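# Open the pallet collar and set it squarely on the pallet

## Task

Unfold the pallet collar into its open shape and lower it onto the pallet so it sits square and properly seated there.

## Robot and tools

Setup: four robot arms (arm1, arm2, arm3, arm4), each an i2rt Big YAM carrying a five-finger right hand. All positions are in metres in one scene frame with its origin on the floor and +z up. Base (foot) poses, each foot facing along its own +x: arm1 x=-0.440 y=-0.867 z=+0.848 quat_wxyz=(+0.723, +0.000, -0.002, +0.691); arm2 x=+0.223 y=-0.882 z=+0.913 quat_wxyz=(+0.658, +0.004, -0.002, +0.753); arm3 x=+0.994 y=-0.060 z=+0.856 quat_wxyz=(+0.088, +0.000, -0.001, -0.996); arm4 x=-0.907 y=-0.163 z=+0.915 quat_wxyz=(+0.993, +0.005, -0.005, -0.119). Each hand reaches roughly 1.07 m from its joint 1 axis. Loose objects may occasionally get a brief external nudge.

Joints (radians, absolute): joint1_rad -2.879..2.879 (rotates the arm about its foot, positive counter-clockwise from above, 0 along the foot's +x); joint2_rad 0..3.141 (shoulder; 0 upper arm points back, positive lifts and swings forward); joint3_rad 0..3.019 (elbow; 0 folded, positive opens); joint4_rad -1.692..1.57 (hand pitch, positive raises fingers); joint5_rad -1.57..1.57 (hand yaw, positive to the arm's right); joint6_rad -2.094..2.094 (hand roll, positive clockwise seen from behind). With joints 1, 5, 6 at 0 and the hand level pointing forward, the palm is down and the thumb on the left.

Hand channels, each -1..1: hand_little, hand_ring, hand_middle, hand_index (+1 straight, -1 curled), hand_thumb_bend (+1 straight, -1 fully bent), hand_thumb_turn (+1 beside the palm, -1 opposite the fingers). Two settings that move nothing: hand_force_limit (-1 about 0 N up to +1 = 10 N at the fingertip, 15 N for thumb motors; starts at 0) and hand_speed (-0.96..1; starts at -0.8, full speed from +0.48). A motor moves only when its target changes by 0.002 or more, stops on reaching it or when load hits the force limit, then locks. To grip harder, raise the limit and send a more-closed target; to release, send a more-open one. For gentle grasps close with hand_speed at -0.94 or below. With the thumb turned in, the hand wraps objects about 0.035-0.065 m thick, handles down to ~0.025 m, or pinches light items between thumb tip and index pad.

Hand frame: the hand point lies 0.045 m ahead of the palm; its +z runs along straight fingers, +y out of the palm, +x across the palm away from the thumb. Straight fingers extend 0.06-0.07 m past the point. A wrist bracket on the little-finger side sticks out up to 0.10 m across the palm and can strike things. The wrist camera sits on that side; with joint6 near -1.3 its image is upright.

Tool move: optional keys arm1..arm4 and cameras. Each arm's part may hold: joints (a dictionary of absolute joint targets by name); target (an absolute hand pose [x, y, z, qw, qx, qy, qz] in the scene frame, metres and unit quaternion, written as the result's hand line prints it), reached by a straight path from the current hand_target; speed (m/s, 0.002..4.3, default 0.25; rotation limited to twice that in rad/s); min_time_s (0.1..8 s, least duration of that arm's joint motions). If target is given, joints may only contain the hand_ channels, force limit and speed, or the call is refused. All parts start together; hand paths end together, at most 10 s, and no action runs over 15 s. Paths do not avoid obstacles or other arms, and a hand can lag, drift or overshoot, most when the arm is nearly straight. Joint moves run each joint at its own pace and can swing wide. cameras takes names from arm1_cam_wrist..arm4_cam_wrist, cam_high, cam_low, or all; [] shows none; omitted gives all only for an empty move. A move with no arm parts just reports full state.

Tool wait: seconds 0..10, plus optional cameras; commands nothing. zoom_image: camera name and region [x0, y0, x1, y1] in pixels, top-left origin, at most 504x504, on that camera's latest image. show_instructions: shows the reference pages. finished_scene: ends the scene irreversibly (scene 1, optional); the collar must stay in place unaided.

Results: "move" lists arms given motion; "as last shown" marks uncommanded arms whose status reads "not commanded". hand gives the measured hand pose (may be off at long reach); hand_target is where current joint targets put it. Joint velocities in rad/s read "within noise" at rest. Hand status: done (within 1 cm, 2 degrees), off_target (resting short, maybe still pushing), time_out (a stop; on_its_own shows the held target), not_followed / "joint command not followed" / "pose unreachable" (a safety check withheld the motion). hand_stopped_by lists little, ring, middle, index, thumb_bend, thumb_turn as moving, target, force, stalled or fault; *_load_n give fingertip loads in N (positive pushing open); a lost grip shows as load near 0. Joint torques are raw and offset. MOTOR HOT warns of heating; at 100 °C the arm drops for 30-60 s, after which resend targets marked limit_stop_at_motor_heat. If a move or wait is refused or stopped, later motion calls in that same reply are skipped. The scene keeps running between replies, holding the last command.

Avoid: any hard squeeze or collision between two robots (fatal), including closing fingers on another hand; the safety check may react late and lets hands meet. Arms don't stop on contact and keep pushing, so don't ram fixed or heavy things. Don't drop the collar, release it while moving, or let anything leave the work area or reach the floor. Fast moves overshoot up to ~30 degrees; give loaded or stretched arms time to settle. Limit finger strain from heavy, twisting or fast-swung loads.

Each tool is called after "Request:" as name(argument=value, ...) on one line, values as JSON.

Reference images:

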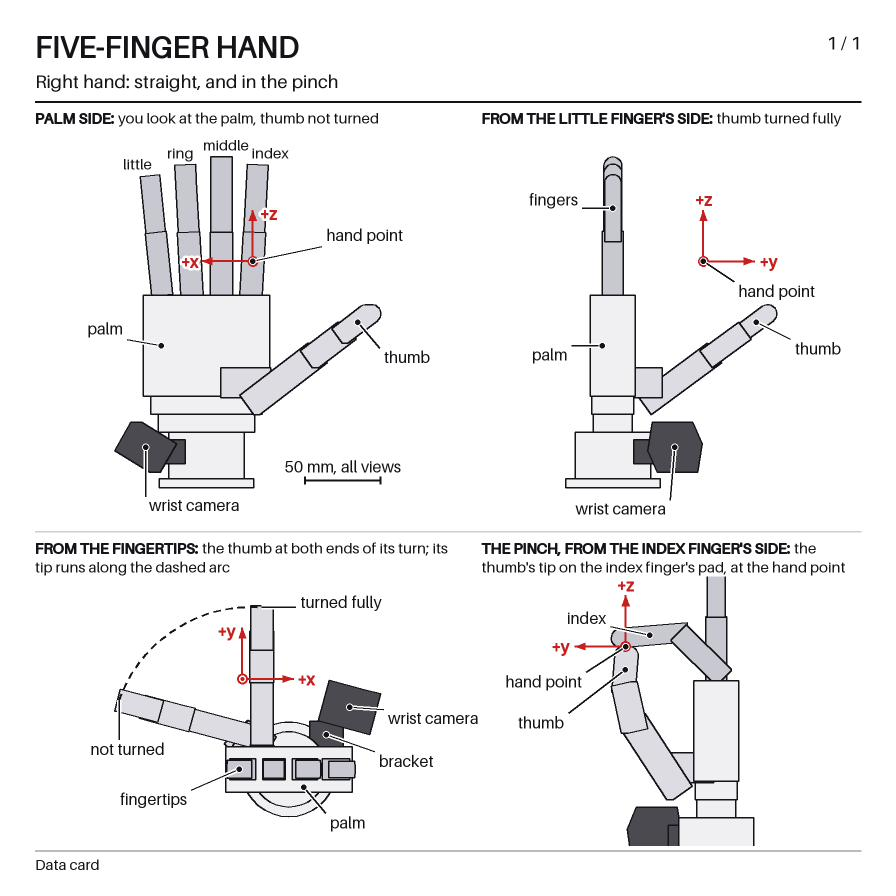

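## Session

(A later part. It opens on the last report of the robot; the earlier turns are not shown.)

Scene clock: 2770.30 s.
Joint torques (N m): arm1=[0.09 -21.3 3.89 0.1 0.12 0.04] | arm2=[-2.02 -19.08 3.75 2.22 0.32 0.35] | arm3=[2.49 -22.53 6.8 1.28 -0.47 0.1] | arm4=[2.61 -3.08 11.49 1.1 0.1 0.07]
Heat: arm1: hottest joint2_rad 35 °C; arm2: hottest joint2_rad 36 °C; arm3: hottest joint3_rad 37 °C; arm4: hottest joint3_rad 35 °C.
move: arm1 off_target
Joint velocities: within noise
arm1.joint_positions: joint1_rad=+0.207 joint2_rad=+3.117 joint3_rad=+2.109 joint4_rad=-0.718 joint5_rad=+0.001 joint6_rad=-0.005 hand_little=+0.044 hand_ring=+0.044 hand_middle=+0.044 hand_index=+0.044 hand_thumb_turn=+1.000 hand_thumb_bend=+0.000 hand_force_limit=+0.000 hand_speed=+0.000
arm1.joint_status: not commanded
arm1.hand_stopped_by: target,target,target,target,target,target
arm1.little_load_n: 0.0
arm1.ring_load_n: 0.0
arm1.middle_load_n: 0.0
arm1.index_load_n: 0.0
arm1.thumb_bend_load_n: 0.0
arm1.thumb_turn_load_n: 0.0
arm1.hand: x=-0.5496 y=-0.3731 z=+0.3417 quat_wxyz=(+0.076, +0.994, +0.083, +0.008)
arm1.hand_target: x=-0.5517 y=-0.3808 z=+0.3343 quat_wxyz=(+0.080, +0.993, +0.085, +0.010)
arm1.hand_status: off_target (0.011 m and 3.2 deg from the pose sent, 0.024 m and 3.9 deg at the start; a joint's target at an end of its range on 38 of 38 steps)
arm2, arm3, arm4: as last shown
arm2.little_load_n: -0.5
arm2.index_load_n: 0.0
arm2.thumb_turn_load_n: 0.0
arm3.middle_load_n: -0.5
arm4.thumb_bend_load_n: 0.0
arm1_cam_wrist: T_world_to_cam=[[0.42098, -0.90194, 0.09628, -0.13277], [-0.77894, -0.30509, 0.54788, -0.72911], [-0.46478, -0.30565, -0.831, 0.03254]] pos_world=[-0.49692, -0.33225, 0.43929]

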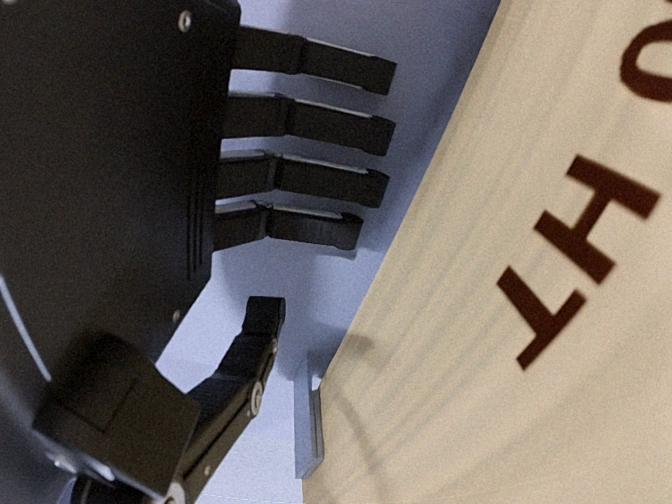

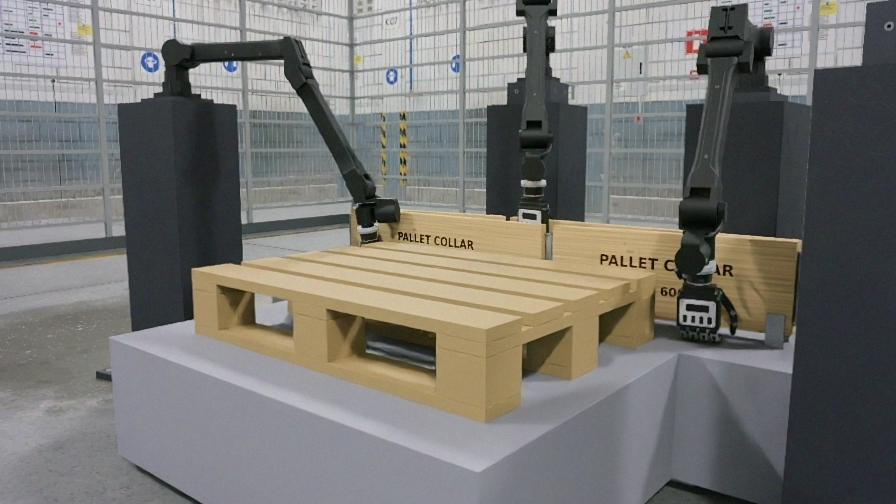

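Request:
move(arm1={"target": [-0.552, -0.400, 0.335, 0.1041, 0.9907, 0.0867, 0.0091], "speed": 0.03}, cameras=["arm1_cam_wrist", "cam_low"])

Request:
zoom_image(camera="cam_low", region=[650, 270, 800, 360])

Scene clock: 2780.13 s.
Joint torques (N m): arm1=[0.38 -21.3 3.71 -0.39 -0.08 0] | arm2=[-2.08 -18.9 3.78 2.22 0.28 0.34] | arm3=[1.26 -22.24 6.87 1.05 -0.53 0.06] | arm4=[2.61 -2.96 11.52 1.07 0.09 0.05]
Heat: arm1: hottest joint2_rad 35 °C; arm2: hottest joint2_rad 36 °C; arm3: hottest joint3_rad 37 °C; arm4: hottest joint3_rad 35 °C.
move: arm1 off_target
Joint velocities: within noise
arm1.joint_positions: joint1_rad=+0.211 joint2_rad=+3.117 joint3_rad=+2.087 joint4_rad=-0.728 joint5_rad=+0.001 joint6_rad=-0.005 hand_little=+0.044 hand_ring=+0.044 hand_middle=+0.044 hand_index=+0.044 hand_thumb_turn=+1.000 hand_thumb_bend=+0.000 hand_force_limit=+0.000 hand_speed=+0.000
arm1.joint_status: not commanded
arm1.hand_stopped_by: target,target,target,target,target,target
arm1.little_load_n: 0.0
arm1.ring_load_n: 0.0
arm1.middle_load_n: 0.0
arm1.index_load_n: 0.0
arm1.thumb_bend_load_n: 0.0
arm1.thumb_turn_load_n: 0.0
arm1.hand: x=-0.5488 y=-0.3886 z=+0.3406 quat_wxyz=(+0.092, +0.992, +0.085, +0.010)
arm1.hand_target: x=-0.5517 y=-0.4001 z=+0.3353 quat_wxyz=(+0.103, +0.991, +0.086, +0.009)
arm1.hand_status: off_target (0.013 m and 1.4 deg from the pose sent, 0.028 m and 3.2 deg at the start; a joint's target at an end of its range on 32 of 39 steps)
arm2, arm3, arm4: as last shown
arm2.little_load_n: 0.0
arm3.middle_load_n: 0.0
arm4.thumb_turn_load_n: 0.0
arm1_cam_wrist: T_world_to_cam=[[0.42343, -0.897, 0.12689, -0.15414], [-0.78083, -0.29034, 0.55318, -0.72971], [-0.45936, -0.33331, -0.82334, 0.01693]] pos_world=[-0.49673, -0.34449, 0.43715]

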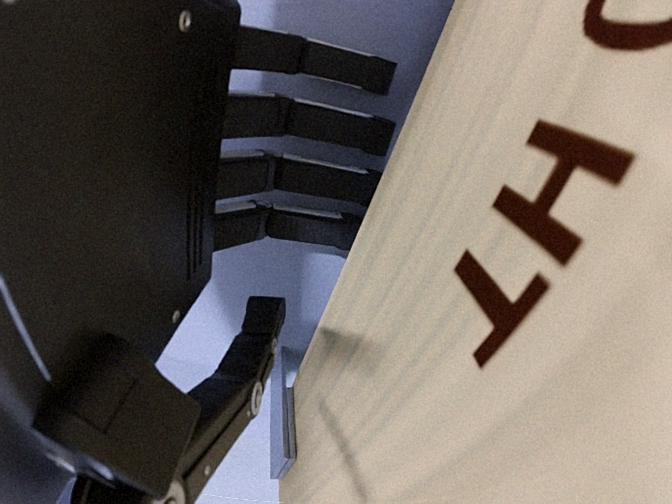

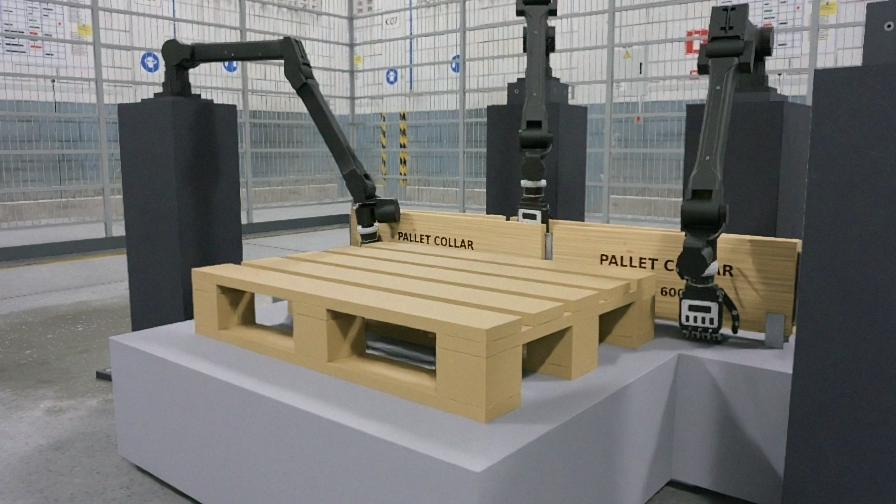

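Scaled by 3.360 from the camera's image (finer frame: 1280x720).

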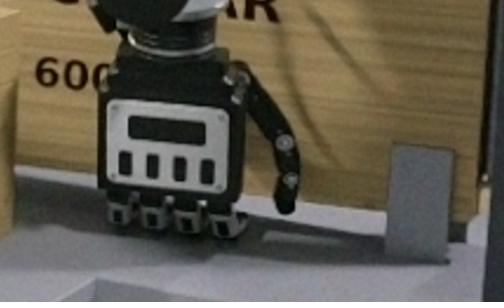

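Request:
move(arm1={"target": [-0.550, -0.417, 0.336, 0.1041, 0.9907, 0.0867, 0.0091], "speed": 0.03}, cameras=["arm1_cam_wrist"])

Scene clock: 2783.97 s.
Joint torques (N m): arm1=[0.09 -21.6 2.09 -0.05 -0.09 0.02] | arm2=[-1.96 -18.84 3.78 2.22 0.3 0.32] | arm3=[2.08 -22.24 6.64 1.09 -0.53 0.06] | arm4=[2.49 -2.84 11.44 1.07 0.1 0.03]
Heat: arm1: hottest joint2_rad 35 °C; arm2: hottest joint2_rad 36 °C; arm3: hottest joint3_rad 37 °C; arm4: hottest joint3_rad 35 °C.
move: arm1 done
Joint velocities: within noise
arm1.joint_positions: joint1_rad=+0.212 joint2_rad=+3.105 joint3_rad=+2.022 joint4_rad=-0.689 joint5_rad=+0.000 joint6_rad=-0.004 hand_little=+0.044 hand_ring=+0.044 hand_middle=+0.044 hand_index=+0.044 hand_thumb_turn=+1.000 hand_thumb_bend=+0.000 hand_force_limit=+0.000 hand_speed=+0.000
arm1.joint_status: not commanded
arm1.hand_stopped_by: target,target,target,target,target,target
arm1.little_load_n: 0.0
arm1.ring_load_n: -3.0
arm1.middle_load_n: 0.0
arm1.index_load_n: -0.5
arm1.thumb_bend_load_n: 0.0
arm1.thumb_turn_load_n: 0.0
arm1.hand: x=-0.5461 y=-0.4088 z=+0.3368 quat_wxyz=(+0.099, +0.991, +0.085, +0.010)
arm1.hand_target: x=-0.5499 y=-0.4169 z=+0.3360 quat_wxyz=(+0.104, +0.991, +0.087, +0.009)
arm1.hand_status: done (0.009 m and 0.6 deg from the pose sent, 0.029 m and 1.4 deg at the start)
arm2, arm3, arm4: as last shown
arm2.joint_positions: joint1_rad=+0.415 joint2_rad=+2.821 joint3_rad=+1.518 joint4_rad=-0.334 joint5_rad=-0.011 joint6_rad=+0.581 hand_little=+1.000 hand_ring=+1.000 hand_middle=+1.000 hand_index=+1.000 hand_thumb_turn=-1.000 hand_thumb_bend=-0.370 hand_force_limit=+1.000 hand_speed=-0.500
arm2.index_load_n: -0.5
arm2.thumb_turn_load_n: 0.5
arm4.thumb_turn_load_n: -0.5
arm1_cam_wrist: T_world_to_cam=[[0.42372, -0.895, 0.13945, -0.17613], [-0.78155, -0.28342, 0.55575, -0.72974], [-0.45788, -0.34447, -0.81957, 0.00319]] pos_world=[-0.49423, -0.36336, 0.43274]

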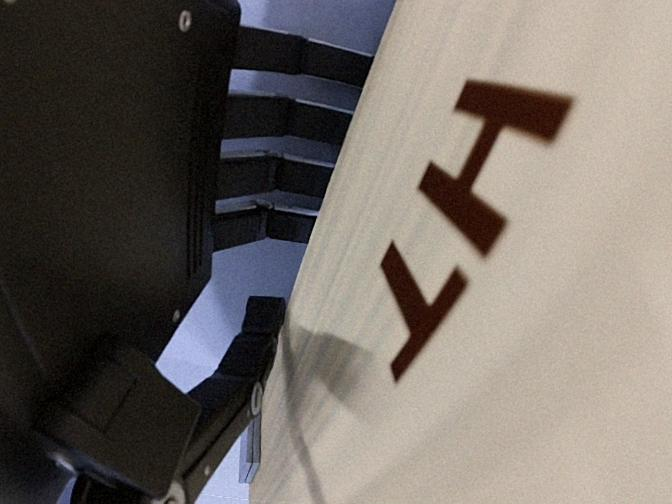

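Request:
move(arm1={"target": [-0.550, -0.421, 0.343, 0.1041, 0.9907, 0.0867, 0.0091], "speed": 0.03}, cameras=["arm1_cam_wrist", "arm3_cam_wrist"])

Scene clock: 2789.03 s.
Joint torques (N m): arm1=[0.56 -22.59 1.52 -0.75 -0.04 -0.17] | arm2=[-2.02 -18.78 3.73 2.18 0.29 0.36] | arm3=[2.9 -22.01 6.83 1.06 -0.5 0.08] | arm4=[2.67 -3.02 11.44 1.16 0.09 0.06]
Heat: arm1: hottest joint2_rad 35 °C; arm2: hottest joint2_rad 36 °C; arm3: hottest joint3_rad 37 °C; arm4: hottest joint3_rad 35 °C.
move: arm1 off_target
Joint velocities: within noise
arm1.joint_positions: joint1_rad=+0.213 joint2_rad=+3.090 joint3_rad=+1.989 joint4_rad=-0.658 joint5_rad=+0.000 joint6_rad=+0.012 hand_little=+0.044 hand_ring=+0.044 hand_middle=+0.044 hand_index=+0.044 hand_thumb_turn=+1.000 hand_thumb_bend=+0.000 hand_force_limit=+0.000 hand_speed=+0.000
arm1.joint_status: not commanded
arm1.hand_stopped_by: target,target,target,target,target,target
arm1.little_load_n: 0.0
arm1.ring_load_n: -0.5
arm1.middle_load_n: 0.0
arm1.index_load_n: 0.0
arm1.thumb_bend_load_n: -1.0
arm1.thumb_turn_load_n: 0.0
arm1.hand: x=-0.5474 y=-0.4106 z=+0.3378 quat_wxyz=(+0.092, +0.993, +0.077, +0.010)
arm1.hand_target: x=-0.5498 y=-0.4208 z=+0.3429 quat_wxyz=(+0.104, +0.991, +0.087, +0.009)
arm1.hand_status: off_target (0.012 m and 1.7 deg from the pose sent, 0.014 m and 0.6 deg at the start)
arm2.joint_positions: joint1_rad=+0.415 joint2_rad=+2.821 joint3_rad=+1.518 joint4_rad=-0.334 joint5_rad=-0.011 joint6_rad=+0.581 hand_little=+1.000 hand_ring=+1.000 hand_middle=+1.000 hand_index=+1.000 hand_thumb_turn=-1.000 hand_thumb_bend=-0.370 hand_force_limit=+1.000 hand_speed=-0.500
arm2.joint_status: not commanded
arm2.hand_stopped_by: target,target,target,target,force,target
arm2.little_load_n: 0.0
arm2.ring_load_n: 0.0
arm2.middle_load_n: 0.0
arm2.index_load_n: 0.0
arm2.thumb_bend_load_n: 9.0
arm2.thumb_turn_load_n: 0.5
arm2.hand: x=-0.0668 y=-0.5240 z=+0.4692 quat_wxyz=(+0.027, +0.999, -0.016, +0.011)
arm2.hand_target: x=-0.0761 y=-0.5051 z=+0.4672 quat_wxyz=(+0.000, +1.000, -0.030, +0.000)
arm2.hand_status: not commanded
arm3: as last shown
arm4.joint_positions: joint1_rad=+0.490 joint2_rad=+0.794 joint3_rad=+1.262 joint4_rad=-1.085 joint5_rad=+0.004 joint6_rad=+1.476 hand_little=+1.000 hand_ring=+1.000 hand_middle=+1.000 hand_index=+1.000 hand_thumb_turn=-1.000 hand_thumb_bend=+1.000 hand_force_limit=+1.000 hand_speed=+0.000
arm4.joint_status: not commanded
arm4.hand_stopped_by: target,target,target,target,target,target
arm4.little_load_n: 0.0
arm4.ring_load_n: 0.0
arm4.middle_load_n: 0.0
arm4.index_load_n: -0.5
arm4.thumb_bend_load_n: 0.0
arm4.thumb_turn_load_n: 0.0
arm4.hand: x=-0.5605 y=-0.0137 z=+1.4051 quat_wxyz=(-0.463, +0.150, -0.873, -0.037)
arm4.hand_target: x=-0.5632 y=-0.0113 z=+1.4215 quat_wxyz=(-0.470, +0.150, -0.869, -0.040)
arm4.hand_status: not commanded
arm1_cam_wrist: T_world_to_cam=[[0.41015, -0.90303, 0.12774, -0.18418], [-0.78605, -0.27899, 0.55162, -0.7311], [-0.46249, -0.32666, -0.82425, 0.00914]] pos_world=[-0.49491, -0.3673, 0.43436]
arm3_cam_wrist: T_world_to_cam=[[0.29268, -0.93654, 0.19293, -0.58389], [-0.7793, -0.11671, 0.61569, 0.0474], [-0.5541, -0.33055, -0.76401, 0.46788]] pos_world=[0.46708, -0.38665, 0.44093]

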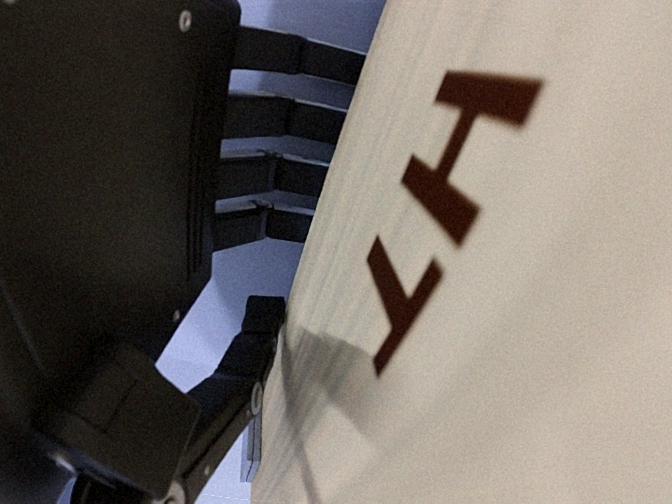

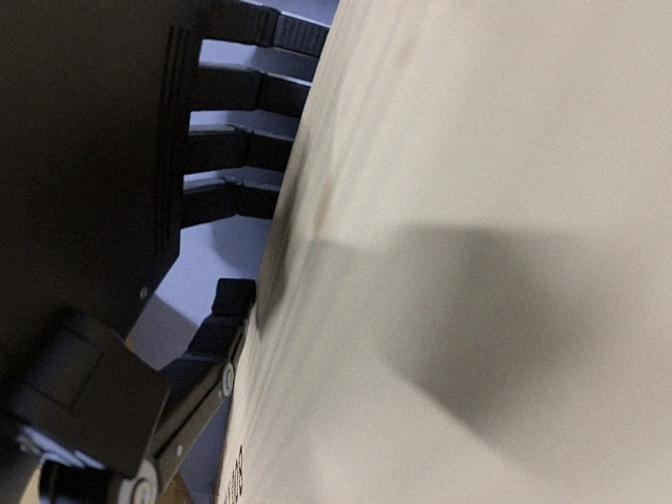

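Request:
move(arm1={"target": [-0.550, -0.421, 0.365, 0.1041, 0.9907, 0.0867, 0.0091], "speed": 0.03}, arm3={"target": [0.409, -0.438, 0.370, 0.1043, 0.9934, -0.0480, -0.0050], "speed": 0.03}, arm2={"target": [-0.070, -0.520, 0.485, 0.0010, 0.9999, -0.0160, 0.0000], "speed": 0.03}, cameras=["cam_low"])

Request:
zoom_image(camera="cam_low", region=[330, 180, 830, 360])

Scene clock: 2815.43 s.
Joint torques (N m): arm1=[0.21 -23.77 1.09 -1.22 -0.1 -0.25] | arm2=[-2.02 -21.95 1.29 0.46 0.11 0.11] | arm3=[1.14 -26.05 4.7 0.1 -0.51 0.03] | arm4=[2.84 -3.37 11.45 1.09 0.1 0.05]
Heat: arm1: hottest joint2_rad 36 °C; arm2: hottest joint2_rad 36 °C; arm3: hottest joint3_rad 37 °C; arm4: hottest joint3_rad 35 °C.
move: arm1 off_target; arm2 off_target; arm3 off_target
Joint velocities: within noise
arm1.joint_positions: joint1_rad=+0.213 joint2_rad=+3.048 joint3_rad=+1.928 joint4_rad=-0.638 joint5_rad=+0.000 joint6_rad=+0.019 hand_little=+0.044 hand_ring=+0.044 hand_middle=+0.044 hand_index=+0.044 hand_thumb_turn=+1.000 hand_thumb_bend=+0.000 hand_force_limit=+0.000 hand_speed=+0.000
arm1.joint_status: not commanded
arm1.hand_stopped_by: target,target,target,target,target,target
arm1.little_load_n: 1.0
arm1.ring_load_n: 1.0
arm1.middle_load_n: 0.0
arm1.index_load_n: 1.0
arm1.thumb_bend_load_n: -1.5
arm1.thumb_turn_load_n: 0.0
arm1.hand: x=-0.5471 y=-0.4152 z=+0.3505 quat_wxyz=(+0.092, +0.993, +0.074, +0.010)
arm1.hand_target: x=-0.5498 y=-0.4209 z=+0.3645 quat_wxyz=(+0.104, +0.991, +0.087, +0.009)
arm1.hand_status: off_target (0.016 m and 2.0 deg from the pose sent, 0.029 m and 1.7 deg at the start)
arm2.joint_positions: joint1_rad=+0.421 joint2_rad=+2.805 joint3_rad=+1.465 joint4_rad=-0.263 joint5_rad=-0.007 joint6_rad=+0.581 hand_little=+1.000 hand_ring=+1.000 hand_middle=+1.000 hand_index=+1.000 hand_thumb_turn=-1.000 hand_thumb_bend=-0.370 hand_force_limit=+1.000 hand_speed=-0.500
arm2.joint_status: not commanded
arm2.hand_stopped_by: target,target,target,target,force,target
arm2.little_load_n: 0.0
arm2.ring_load_n: 0.0
arm2.middle_load_n: 0.0
arm2.index_load_n: 0.0
arm2.thumb_bend_load_n: 9.5
arm2.thumb_turn_load_n: 1.0
arm2.hand: x=-0.0651 y=-0.5303 z=+0.4699 quat_wxyz=(+0.011, +1.000, -0.013, +0.003)
arm2.hand_target: x=-0.0700 y=-0.5202 z=+0.4846 quat_wxyz=(+0.001, +1.000, -0.016, +0.000)
arm2.hand_status: off_target (0.019 m and 1.3 deg from the pose sent, 0.017 m and 3.2 deg at the start)
arm3.joint_positions: joint1_rad=+0.270 joint2_rad=+3.117 joint3_rad=+2.095 joint4_rad=-0.475 joint5_rad=-0.192 joint6_rad=+2.058 hand_little=+0.044 hand_ring=+0.044 hand_middle=+0.044 hand_index=+0.044 hand_thumb_turn=+1.000 hand_thumb_bend=+0.000 hand_force_limit=+0.000 hand_speed=+0.000
arm3.joint_status: not commanded
arm3.hand_stopped_by: target,target,target,target,target,target
arm3.little_load_n: 0.0
arm3.ring_load_n: 0.0
arm3.middle_load_n: 0.0
arm3.index_load_n: 0.0
arm3.thumb_bend_load_n: 0.0
arm3.thumb_turn_load_n: 0.0
arm3.hand: x=+0.4174 y=-0.4206 z=+0.3507 quat_wxyz=(-0.103, -0.994, +0.016, -0.010)
arm3.hand_target: x=+0.4088 y=-0.4377 z=+0.3697 quat_wxyz=(-0.111, -0.994, +0.008, -0.003)
arm3.hand_status: off_target (0.027 m and 4.0 deg from the pose sent, 0.030 m and 4.0 deg at the start; a joint's target at an end of its range on 63 of 63 steps)
arm4: as last shown
arm4.index_load_n: 0.0
arm4.thumb_turn_load_n: -0.5

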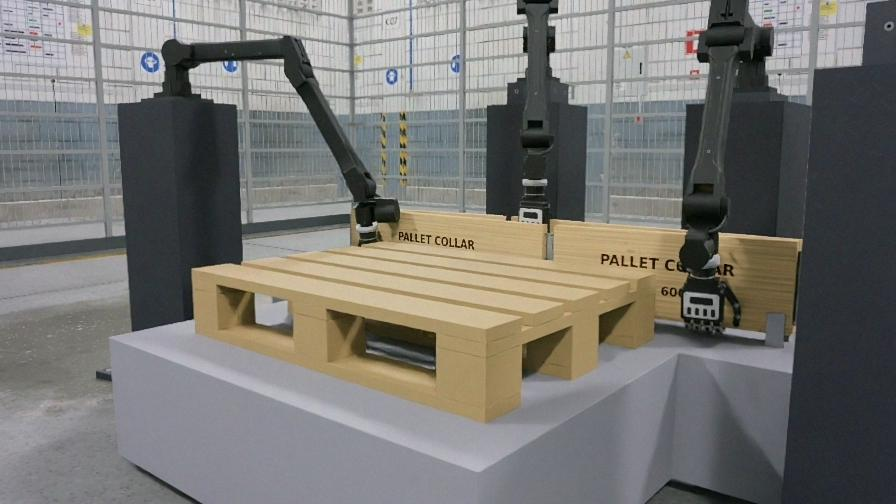

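Scaled by 1.008 from the camera's image (finer frame: 1280x720).

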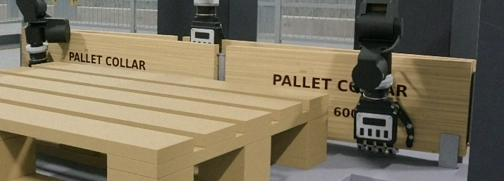

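Request:
move(arm1={"target": [-0.550, -0.421, 0.395, 0.1041, 0.9907, 0.0867, 0.0091], "speed": 0.03}, arm3={"target": [0.409, -0.438, 0.400, 0.1043, 0.9934, -0.0480, -0.0050], "speed": 0.03}, arm2={"target": [-0.070, -0.518, 0.505, 0.0010, 0.9999, -0.0160, 0.0000], "speed": 0.03}, cameras=["cam_low", "arm1_cam_wrist", "arm3_cam_wrist"])

Request:
zoom_image(camera="cam_low", region=[640, 230, 840, 360])

Scene clock: 2823.33 s.
Joint torques (N m): arm1=[-0.03 -27.81 1.14 -1.74 -0.18 0.01] | arm2=[-2.32 -23.47 2.39 0.21 -0.03 0.3] | arm3=[1.61 -29.51 3.36 -0.27 -1.28 0.03] | arm4=[2.67 -2.96 11.48 1.1 0.09 0.05]
Heat: arm1: hottest joint2_rad 36 °C; arm2: hottest joint2_rad 36 °C; arm3: hottest joint3_rad 37 °C; arm4: hottest joint3_rad 35 °C.
move: arm1 off_target; arm2 off_target; arm3 off_target
Joint velocities: within noise
arm1.joint_positions: joint1_rad=+0.213 joint2_rad=+3.027 joint3_rad=+1.841 joint4_rad=-0.618 joint5_rad=+0.003 joint6_rad=-0.001 hand_little=+0.044 hand_ring=+0.044 hand_middle=+0.044 hand_index=+0.044 hand_thumb_turn=+1.000 hand_thumb_bend=+0.000 hand_force_limit=+0.000 hand_speed=+0.000
arm1.joint_status: not commanded
arm1.hand_stopped_by: target,target,target,target,target,target
arm1.little_load_n: 3.5
arm1.ring_load_n: 4.5
arm1.middle_load_n: 3.0
arm1.index_load_n: 3.5
arm1.thumb_bend_load_n: 0.0
arm1.thumb_turn_load_n: 0.0
arm1.hand: x=-0.5396 y=-0.4488 z=+0.3537 quat_wxyz=(+0.115, +0.990, +0.084, +0.012)
arm1.hand_target: x=-0.5497 y=-0.4220 z=+0.3922 quat_wxyz=(+0.104, +0.991, +0.087, +0.009)
arm1.hand_status: off_target (0.051 m and 1.3 deg from the pose sent, 0.045 m and 2.0 deg at the start)
arm2.joint_positions: joint1_rad=+0.423 joint2_rad=+2.778 joint3_rad=+1.414 joint4_rad=-0.271 joint5_rad=-0.004 joint6_rad=+0.561 hand_little=+1.000 hand_ring=+1.000 hand_middle=+1.000 hand_index=+1.000 hand_thumb_turn=-1.000 hand_thumb_bend=-0.370 hand_force_limit=+1.000 hand_speed=-0.500
arm2.joint_status: not commanded
arm2.hand_stopped_by: target,target,target,target,force,target
arm2.little_load_n: 0.0
arm2.ring_load_n: 0.0
arm2.middle_load_n: 0.0
arm2.index_load_n: 0.0
arm2.thumb_bend_load_n: 7.0
arm2.thumb_turn_load_n: 0.5
arm2.hand: x=-0.0536 y=-0.5477 z=+0.4792 quat_wxyz=(+0.024, +1.000, -0.002, +0.013)
arm2.hand_target: x=-0.0696 y=-0.5186 z=+0.5044 quat_wxyz=(+0.001, +1.000, -0.016, +0.000)
arm2.hand_status: off_target (0.043 m and 3.5 deg from the pose sent, 0.038 m and 1.3 deg at the start)
arm3.joint_positions: joint1_rad=+0.273 joint2_rad=+3.080 joint3_rad=+2.023 joint4_rad=-0.455 joint5_rad=-0.173 joint6_rad=+2.058 hand_little=+0.044 hand_ring=+0.044 hand_middle=+0.044 hand_index=+0.044 hand_thumb_turn=+1.000 hand_thumb_bend=+0.000 hand_force_limit=+0.000 hand_speed=+0.000
arm3.joint_status: not commanded
arm3.hand_stopped_by: target,target,target,target,target,target
arm3.little_load_n: 7.0
arm3.ring_load_n: 3.5
arm3.middle_load_n: 0.0
arm3.index_load_n: 0.0
arm3.thumb_bend_load_n: 0.0
arm3.thumb_turn_load_n: 0.0
arm3.hand: x=+0.4289 y=-0.4137 z=+0.3557 quat_wxyz=(-0.092, -0.996, +0.016, -0.013)
arm3.hand_target: x=+0.4085 y=-0.4381 z=+0.3975 quat_wxyz=(-0.112, -0.994, +0.008, -0.002)
arm3.hand_status: off_target (0.054 m and 4.5 deg from the pose sent, 0.053 m and 4.0 deg at the start; a joint's target at an end of its range on 57 of 57 steps)
arm4: as last shown
arm4.thumb_turn_load_n: 0.0
pictures: arm1_cam_wrist, arm3_cam_wrist, cam_low
arm1_cam_wrist: T_world_to_cam=[[0.42114, -0.89072, 0.17103, -0.22767], [-0.78651, -0.26473, 0.55797, -0.74047], [-0.45171, -0.3695, -0.81205, -0.0043]] pos_world=[-0.48845, -0.40041, 0.4486]
arm3_cam_wrist: T_world_to_cam=[[0.28597, -0.93752, 0.19819, -0.58637], [-0.81279, -0.12777, 0.56837, 0.08714], [-0.50754, -0.32362, -0.79855, 0.48342]] pos_world=[0.48387, -0.38215, 0.45272]

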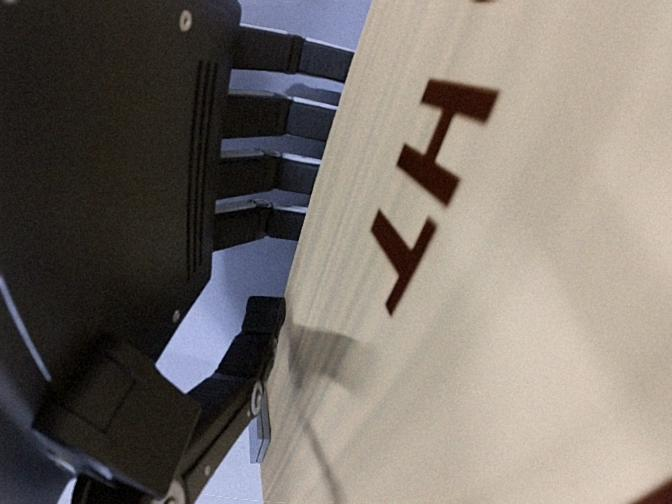

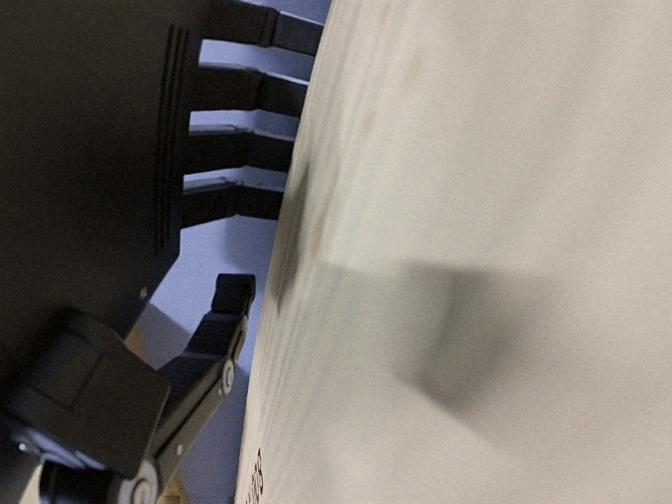

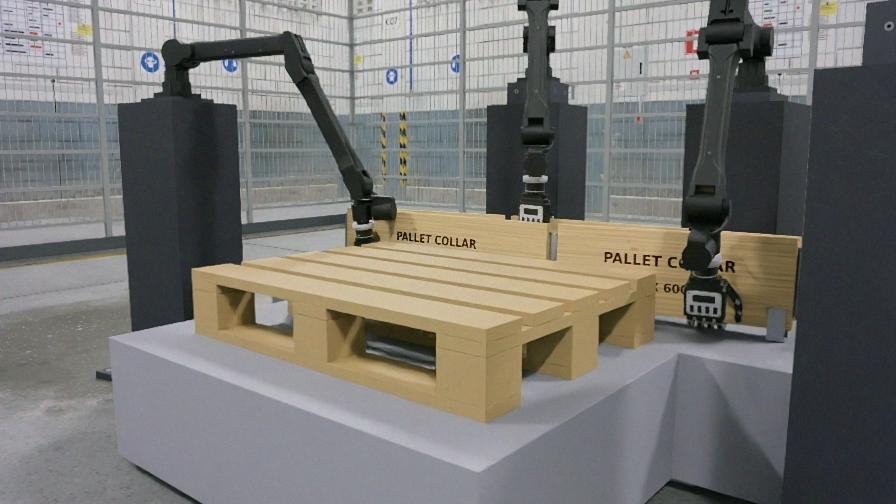

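Scaled by 2.520 from the camera's image (finer frame: 1280x720).

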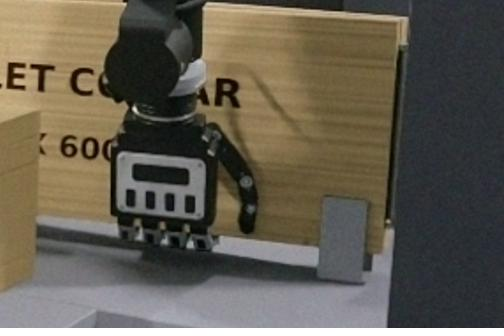

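Request:
move(arm1={"joints": {"joint2_rad": 2.913, "joint3_rad": 1.932, "joint4_rad": -0.765}, "min_time_s": 3}, arm3={"joints": {"joint2_rad": 2.930, "joint3_rad": 2.043, "joint4_rad": -0.496}, "min_time_s": 3}, arm2={"target": [-0.075, -0.495, 0.530, 0.0010, 0.9999, -0.0160, 0.0000], "speed": 0.02}, cameras=["cam_low", "arm1_cam_wrist", "arm3_cam_wrist", "cam_high"])

Request:
zoom_image(camera="cam_low", region=[640, 230, 840, 360])

Scene clock: 2900.40 s.
Joint torques (N m): arm1=[0.15 -31.68 5.83 -3.45 -0.21 -0.04] | arm2=[-3.02 -22.18 4.96 0.61 -0.01 0.17] | arm3=[1.49 -35.37 6.06 -0.75 -1.81 0.07] | arm4=[2.78 -2.9 11.47 1.11 0.1 0.05]
Heat: arm1: hottest joint2_rad 36 °C; arm2: hottest joint2_rad 36 °C; arm3: hottest joint3_rad 36 °C; arm4: hottest joint3_rad 36 °C.
move: arm1 time_out; arm2 off_target; arm3 done
Joint velocities: within noise
arm1.joint_positions: joint1_rad=+0.211 joint2_rad=+3.029 joint3_rad=+1.895 joint4_rad=-0.683 joint5_rad=+0.003 joint6_rad=+0.005 hand_little=+0.045 hand_ring=+0.045 hand_middle=+0.045 hand_index=+0.044 hand_thumb_turn=+1.000 hand_thumb_bend=+0.000 hand_force_limit=+0.000 hand_speed=+0.000
arm1.joint_status: joint4_rad time_out (moved -0.064 of -0.147); the others done
arm1.hand_stopped_by: target,target,target,target,target,target
arm1.little_load_n: 7.5
arm1.ring_load_n: 8.0
arm1.middle_load_n: 5.5
arm1.index_load_n: 3.5
arm1.thumb_bend_load_n: 0.0
arm1.thumb_turn_load_n: 0.0
arm1.on_its_own: joint4_rad reads -0.683 and still pushes toward -0.765 since a time_out
arm1.hand: x=-0.5418 y=-0.4336 z=+0.3623 quat_wxyz=(+0.121, +0.989, +0.080, +0.013)
arm1.hand_target: x=-0.5597 y=-0.3674 z=+0.4278 quat_wxyz=(+0.086, +0.992, +0.087, +0.007)
arm1.hand_status: not commanded
arm2.joint_positions: joint1_rad=+0.416 joint2_rad=+2.712 joint3_rad=+1.414 joint4_rad=-0.357 joint5_rad=-0.004 joint6_rad=+0.557 hand_little=+1.000 hand_ring=+1.000 hand_middle=+1.000 hand_index=+1.000 hand_thumb_turn=-1.000 hand_thumb_bend=-0.373 hand_force_limit=+1.000 hand_speed=-0.500
arm2.joint_status: not commanded
arm2.hand_stopped_by: target,target,target,target,force,target
arm2.little_load_n: 0.0
arm2.ring_load_n: 0.0
arm2.middle_load_n: 0.0
arm2.index_load_n: 0.0
arm2.thumb_bend_load_n: 3.0
arm2.thumb_turn_load_n: 0.0
arm2.hand: x=-0.0581 y=-0.5346 z=+0.5112 quat_wxyz=(+0.033, +0.999, -0.003, +0.018)
arm2.hand_target: x=-0.0743 y=-0.4958 z=+0.5310 quat_wxyz=(+0.001, +1.000, -0.016, +0.000)
arm2.hand_status: off_target (0.047 m and 4.5 deg from the pose sent, 0.076 m and 3.5 deg at the start)
arm3.joint_positions: joint1_rad=+0.273 joint2_rad=+3.070 joint3_rad=+2.023 joint4_rad=-0.469 joint5_rad=-0.161 joint6_rad=+2.058 hand_little=+0.045 hand_ring=+0.045 hand_middle=+0.044 hand_index=+0.044 hand_thumb_turn=+1.000 hand_thumb_bend=+0.000 hand_force_limit=+0.000 hand_speed=+0.000
arm3.joint_status: all done
arm3.hand_stopped_by: target,target,target,target,target,target
arm3.little_load_n: 10.0
arm3.ring_load_n: 6.0
arm3.middle_load_n: 2.0
arm3.index_load_n: 0.0
arm3.thumb_bend_load_n: 0.0
arm3.thumb_turn_load_n: 0.0
arm3.hand: x=+0.4251 y=-0.4130 z=+0.3605 quat_wxyz=(-0.085, -0.996, +0.016, -0.011)
arm3.hand_target: x=+0.3571 y=-0.4636 z=+0.4627 quat_wxyz=(-0.132, -0.991, +0.004, +0.038)
arm3.hand_status: not commanded
arm4: as last shown
arm4.thumb_turn_load_n: -0.5
pictures: arm1_cam_wrist, arm3_cam_wrist, cam_high, cam_low
arm1_cam_wrist: T_world_to_cam=[[0.41349, -0.89194, 0.18296, -0.22368], [-0.79047, -0.25193, 0.55829, -0.73964], [-0.45186, -0.37548, -0.80922, 0.00361]] pos_world=[-0.49054, -0.38449, 0.45679]
arm3_cam_wrist: T_world_to_cam=[[0.28571, -0.94019, 0.18553, -0.58204], [-0.81139, -0.13431, 0.56886, 0.07793], [-0.50992, -0.31307, -0.80123, 0.49194]] pos_world=[0.48037, -0.38275, 0.45782]

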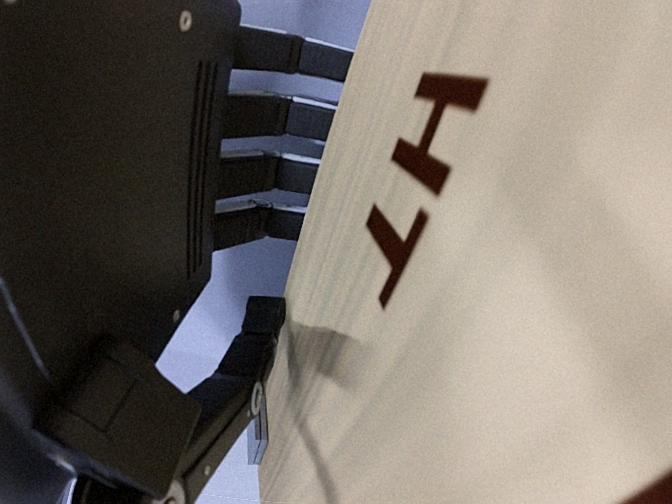

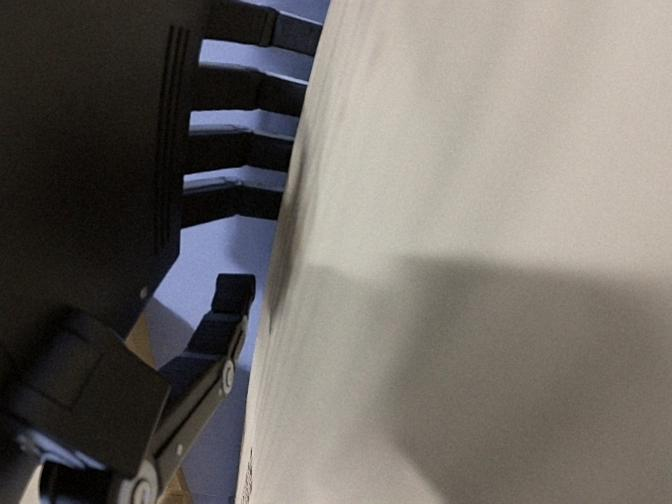

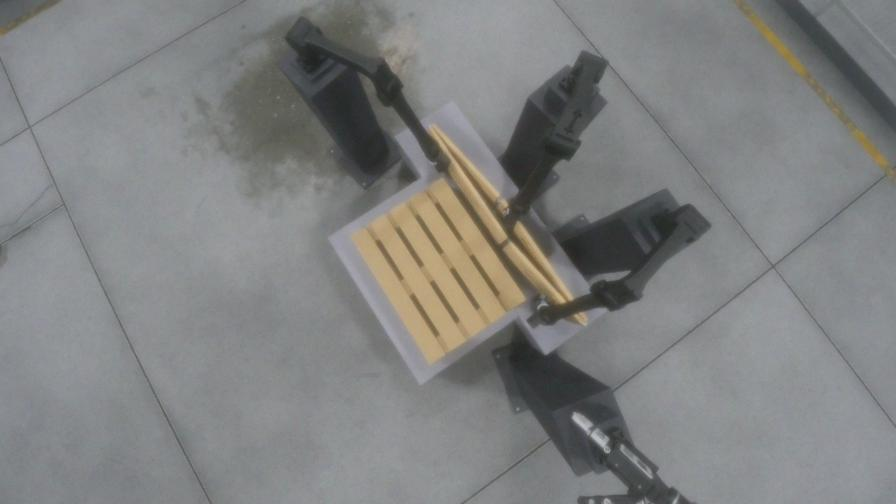

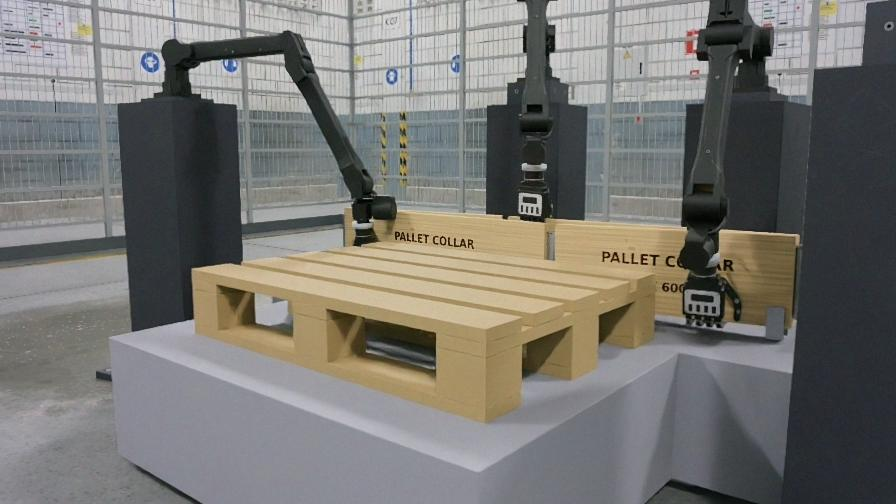

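Scaled by 2.520 from the camera's image (finer frame: 1280x720).

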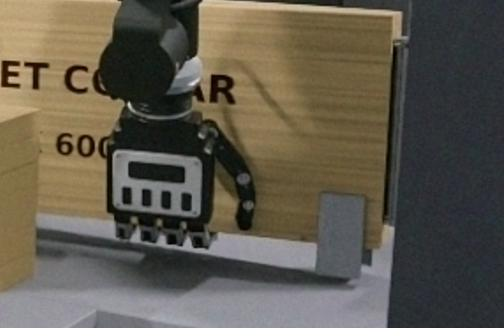

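Request:
move(arm2={"joints": {"hand_thumb_bend": 0.1, "hand_speed": 0.3}, "target": [-0.064, -0.533, 0.512, 0.0010, 0.9999, -0.0160, 0.0000], "speed": 0.05})

Request:
move(arm2={"target": [-0.068, -0.528, 0.468, 0.0010, 0.9999, -0.0160, 0.0000], "speed": 0.05}, cameras=["arm2_cam_wrist", "cam_high"])

Request:
zoom_image(camera="cam_high", region=[400, 100, 620, 350])

Scene clock: 2925.67 s.
Joint torques (N m): arm1=[0.56 -30.97 5.71 -3.44 -0.2 -0.07] | arm2=[-1.67 -18.37 2.06 0.99 -0.03 0.19] | arm3=[1.32 -34.78 6.15 -0.08 -1.8 0.01] | arm4=[2.9 -2.96 11.45 1.11 0.08 0.05]
Heat: arm1: hottest joint2_rad 40 °C; arm2: hottest joint2_rad 36 °C; arm3: hottest joint3_rad 36 °C; arm4: hottest joint3_rad 36 °C.
move: arm2 done
Joint velocities: within noise
arm1, arm3, arm4: as last shown
arm1.joint_positions: joint1_rad=+0.211 joint2_rad=+3.029 joint3_rad=+1.897 joint4_rad=-0.684 joint5_rad=+0.003 joint6_rad=+0.005 hand_little=+0.045 hand_ring=+0.045 hand_middle=+0.045 hand_index=+0.045 hand_thumb_turn=+1.000 hand_thumb_bend=+0.000 hand_force_limit=+0.000 hand_speed=+0.000
arm1.little_load_n: 6.0
arm1.ring_load_n: 9.0
arm1.middle_load_n: 8.5
arm1.index_load_n: 7.0
arm1.on_its_own: joint4_rad reads -0.684 and still pushes toward -0.765 since a time_out
arm1.hand: x=-0.5418 y=-0.4327 z=+0.3624 quat_wxyz=(+0.121, +0.989, +0.080, +0.013)
arm1.hand_target: x=-0.5596 y=-0.3675 z=+0.4277 quat_wxyz=(+0.086, +0.992, +0.087, +0.007)
arm2.joint_positions: joint1_rad=+0.416 joint2_rad=+2.690 joint3_rad=+1.360 joint4_rad=-0.257 joint5_rad=-0.004 joint6_rad=+0.576 hand_little=+1.000 hand_ring=+1.000 hand_middle=+1.000 hand_index=+1.000 hand_thumb_turn=-1.000 hand_thumb_bend=+0.101 hand_force_limit=+1.000 hand_speed=+0.300
arm2.joint_status: all done
arm2.hand_stopped_by: target,target,target,target,target,target
arm2.little_load_n: 0.0
arm2.ring_load_n: 0.0
arm2.middle_load_n: 0.0
arm2.index_load_n: 0.0
arm2.thumb_bend_load_n: 0.0
arm2.thumb_turn_load_n: 0.0
arm2.hand: x=-0.0616 y=-0.5305 z=+0.5129 quat_wxyz=(+0.004, +1.000, -0.013, +0.000)
arm2.hand_target: x=-0.0639 y=-0.5330 z=+0.5120 quat_wxyz=(+0.001, +1.000, -0.016, +0.000)
arm2.hand_status: done (0.004 m and 0.5 deg from the pose sent, 0.006 m and 4.4 deg at the start)
arm3.joint_positions: joint1_rad=+0.273 joint2_rad=+3.063 joint3_rad=+2.023 joint4_rad=-0.481 joint5_rad=-0.160 joint6_rad=+2.058 hand_little=+0.045 hand_ring=+0.045 hand_middle=+0.044 hand_index=+0.044 hand_thumb_turn=+1.000 hand_thumb_bend=+0.000 hand_force_limit=+0.000 hand_speed=+0.000
arm3.ring_load_n: 5.5
arm3.middle_load_n: 0.5
arm3.hand: x=+0.4243 y=-0.4131 z=+0.3637 quat_wxyz=(-0.084, -0.996, +0.016, -0.014)
arm3.hand_target: x=+0.3570 y=-0.4636 z=+0.4627 quat_wxyz=(-0.132, -0.991, +0.004, +0.038)
arm4.little_load_n: 0.5
arm4.thumb_turn_load_n: 0.0
pictures: none

Scene clock: 2927.07 s.
Joint torques (N m): arm1=[0.26 -31.5 5.72 -3.3 -0.18 -0.05] | arm2=[-1.38 -16.21 5 0.99 0 0.2] | arm3=[1.67 -35.08 5.89 -0.25 -1.84 -0.03] | arm4=[2.67 -3.19 11.56 1.11 0.09 0.05]
Heat: arm1: hottest joint2_rad 40 °C; arm2: hottest joint2_rad 36 °C; arm3: hottest joint3_rad 36 °C; arm4: hottest joint3_rad 36 °C.
move: arm2 off_target
Joint velocities: within noise
arm1, arm3, arm4: as last shown
arm1.joint_positions: joint1_rad=+0.211 joint2_rad=+3.029 joint3_rad=+1.898 joint4_rad=-0.684 joint5_rad=+0.003 joint6_rad=+0.005 hand_little=+0.045 hand_ring=+0.045 hand_middle=+0.045 hand_index=+0.045 hand_thumb_turn=+1.000 hand_thumb_bend=+0.000 hand_force_limit=+0.000 hand_speed=+0.000
arm1.little_load_n: 7.0
arm1.ring_load_n: 9.5
arm1.middle_load_n: 9.0
arm1.index_load_n: 7.5
arm1.on_its_own: joint4_rad reads -0.684 and still pushes toward -0.765 since a time_out
arm1.hand: x=-0.5419 y=-0.4325 z=+0.3624 quat_wxyz=(+0.120, +0.989, +0.080, +0.013)
arm2.joint_positions: joint1_rad=+0.418 joint2_rad=+2.779 joint3_rad=+1.422 joint4_rad=-0.247 joint5_rad=-0.004 joint6_rad=+0.578 hand_little=+1.000 hand_ring=+1.000 hand_middle=+1.000 hand_index=+1.000 hand_thumb_turn=-1.000 hand_thumb_bend=+0.101 hand_force_limit=+1.000 hand_speed=+0.300
arm2.joint_status: not commanded
arm2.hand_stopped_by: target,target,target,target,target,target
arm2.little_load_n: 0.0
arm2.ring_load_n: 0.0
arm2.middle_load_n: 0.0
arm2.index_load_n: 0.0
arm2.thumb_bend_load_n: 1.5
arm2.thumb_turn_load_n: -1.5
arm2.hand: x=-0.0592 y=-0.5359 z=+0.4781 quat_wxyz=(+0.011, +1.000, -0.013, +0.005)
arm2.hand_target: x=-0.0678 y=-0.5284 z=+0.4686 quat_wxyz=(+0.001, +1.000, -0.016, +0.000)
arm2.hand_status: off_target (0.016 m and 1.3 deg from the pose sent, 0.045 m and 0.5 deg at the start)
arm3.ring_load_n: 6.0
arm3.middle_load_n: 1.0
arm4.little_load_n: 0.0
arm4.thumb_turn_load_n: -0.5
arm2_cam_wrist: T_world_to_cam=[[0.23814, -0.97074, 0.0309, -0.52337], [-0.84893, -0.1926, 0.49217, -0.38671], [-0.47182, -0.14344, -0.86995, 0.42674]] pos_world=[-0.00231, -0.52132, 0.57775]

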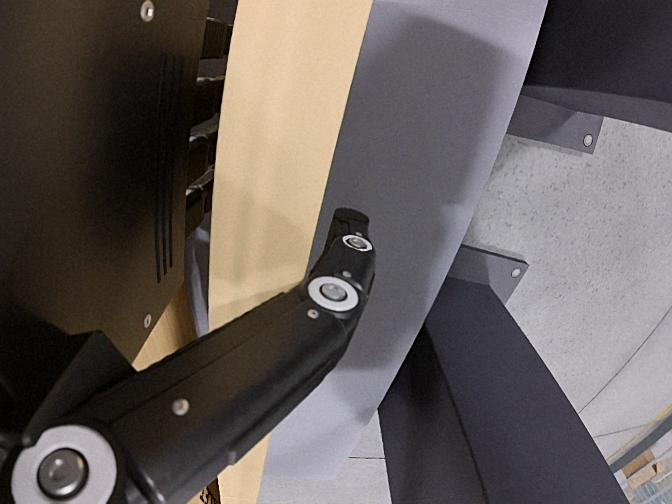

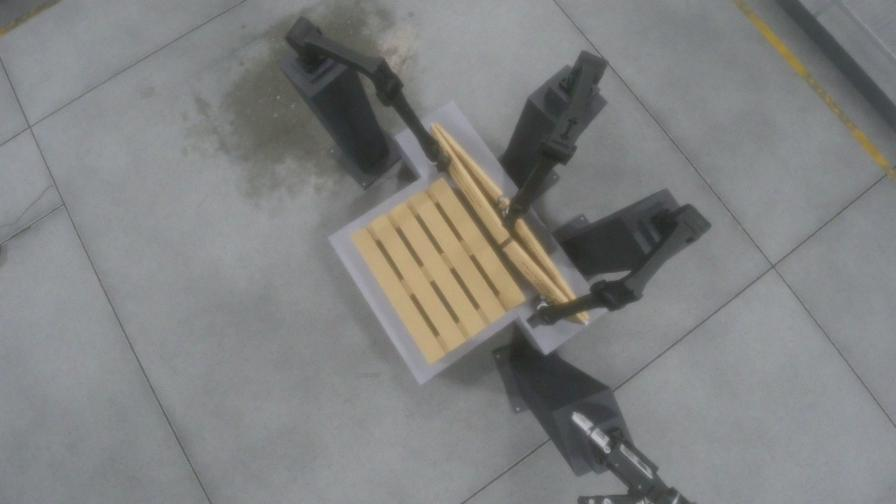

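Scaled by 2.016 from the camera's image (finer frame: 1280x720).

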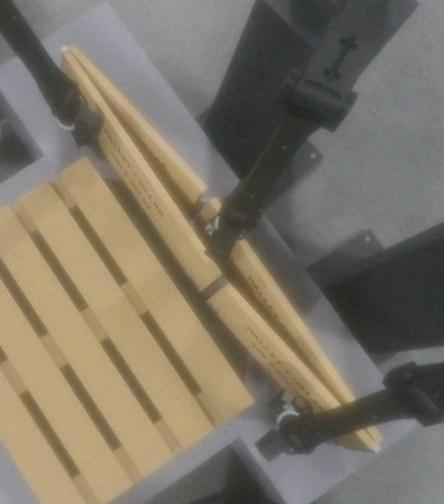

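Request:
move(arm2={"joints": {"hand_thumb_bend": -0.9, "hand_speed": -0.3, "hand_force_limit": 1.0}, "target": [-0.066, -0.528, 0.466, 0.0010, 0.9999, -0.0160, 0.0000], "speed": 0.05}, cameras=["arm2_cam_wrist"])

Scene clock: 2934.80 s.
Joint torques (N m): arm1=[0.67 -32.15 5.23 -3.43 -0.2 -0.07] | arm2=[-2.02 -17.26 4.34 1.21 0.09 0.34] | arm3=[1.96 -35.49 6.23 -0.21 -2.05 0.02] | arm4=[2.67 -2.9 11.47 1.1 0.1 0.05]
Heat: arm1: hottest joint2_rad 41 °C; arm2: hottest joint2_rad 36 °C; arm3: hottest joint2_rad 37 °C; arm4: hottest joint3_rad 36 °C.
move: arm2 off_target
Joint velocities: within noise
arm1, arm3, arm4: as last shown
arm1.joint_positions: joint1_rad=+0.211 joint2_rad=+3.033 joint3_rad=+1.905 joint4_rad=-0.684 joint5_rad=+0.003 joint6_rad=+0.006 hand_little=+0.045 hand_ring=+0.045 hand_middle=+0.045 hand_index=+0.045 hand_thumb_turn=+1.000 hand_thumb_bend=+0.000 hand_force_limit=+0.000 hand_speed=+0.000
arm1.little_load_n: 7.5
arm1.ring_load_n: 9.0
arm1.middle_load_n: 8.0
arm1.index_load_n: 6.5
arm1.on_its_own: joint4_rad reads -0.684 and still pushes toward -0.765 since a time_out
arm1.hand: x=-0.5420 y=-0.4306 z=+0.3612 quat_wxyz=(+0.119, +0.990, +0.079, +0.013)
arm1.hand_target: x=-0.5598 y=-0.3674 z=+0.4278 quat_wxyz=(+0.086, +0.992, +0.087, +0.007)
arm2.joint_positions: joint1_rad=+0.424 joint2_rad=+2.796 joint3_rad=+1.432 joint4_rad=-0.249 joint5_rad=-0.007 joint6_rad=+0.561 hand_little=+1.000 hand_ring=+1.000 hand_middle=+1.000 hand_index=+1.000 hand_thumb_turn=-1.000 hand_thumb_bend=-0.401 hand_force_limit=+1.000 hand_speed=-0.300
arm2.joint_status: hand_thumb_bend off_target (ended at -0.401, target -0.900); the others done
arm2.hand_stopped_by: target,target,target,target,force,target
arm2.little_load_n: 0.0
arm2.ring_load_n: 0.0
arm2.middle_load_n: 0.0
arm2.index_load_n: 0.0
arm2.thumb_bend_load_n: 14.0
arm2.thumb_turn_load_n: 2.0
arm2.hand: x=-0.0584 y=-0.5422 z=+0.4716 quat_wxyz=(+0.016, +1.000, -0.001, +0.006)
arm2.hand_target: x=-0.0659 y=-0.5282 z=+0.4666 quat_wxyz=(+0.001, +1.000, -0.016, +0.000)
arm2.hand_status: off_target (0.017 m and 2.5 deg from the pose sent, 0.016 m and 1.3 deg at the start)
arm3.joint_positions: joint1_rad=+0.273 joint2_rad=+3.063 joint3_rad=+2.022 joint4_rad=-0.481 joint5_rad=-0.153 joint6_rad=+2.058 hand_little=+0.045 hand_ring=+0.045 hand_middle=+0.044 hand_index=+0.044 hand_thumb_turn=+1.000 hand_thumb_bend=+0.000 hand_force_limit=+0.000 hand_speed=+0.000
arm3.middle_load_n: 2.0
arm3.hand: x=+0.4243 y=-0.4118 z=+0.3629 quat_wxyz=(-0.080, -0.997, +0.016, -0.013)
arm4.thumb_turn_load_n: 0.0
arm2_cam_wrist: T_world_to_cam=[[0.26045, -0.9646, 0.0414, -0.52979], [-0.84543, -0.20715, 0.49228, -0.39182], [-0.46628, -0.16321, -0.86945, 0.40995]] pos_world=[-0.00211, -0.52529, 0.57125]

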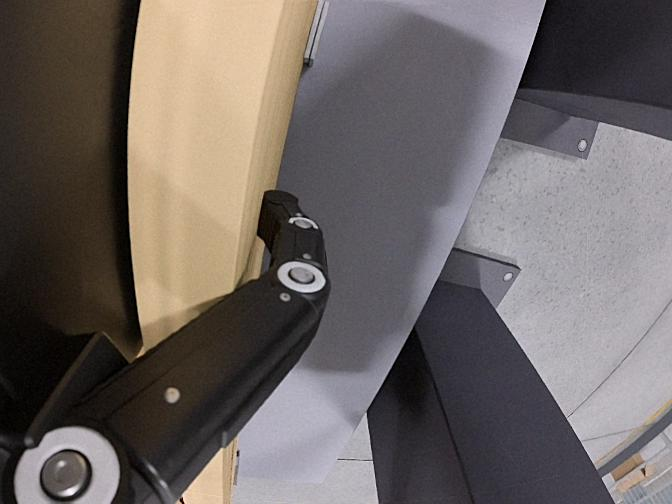

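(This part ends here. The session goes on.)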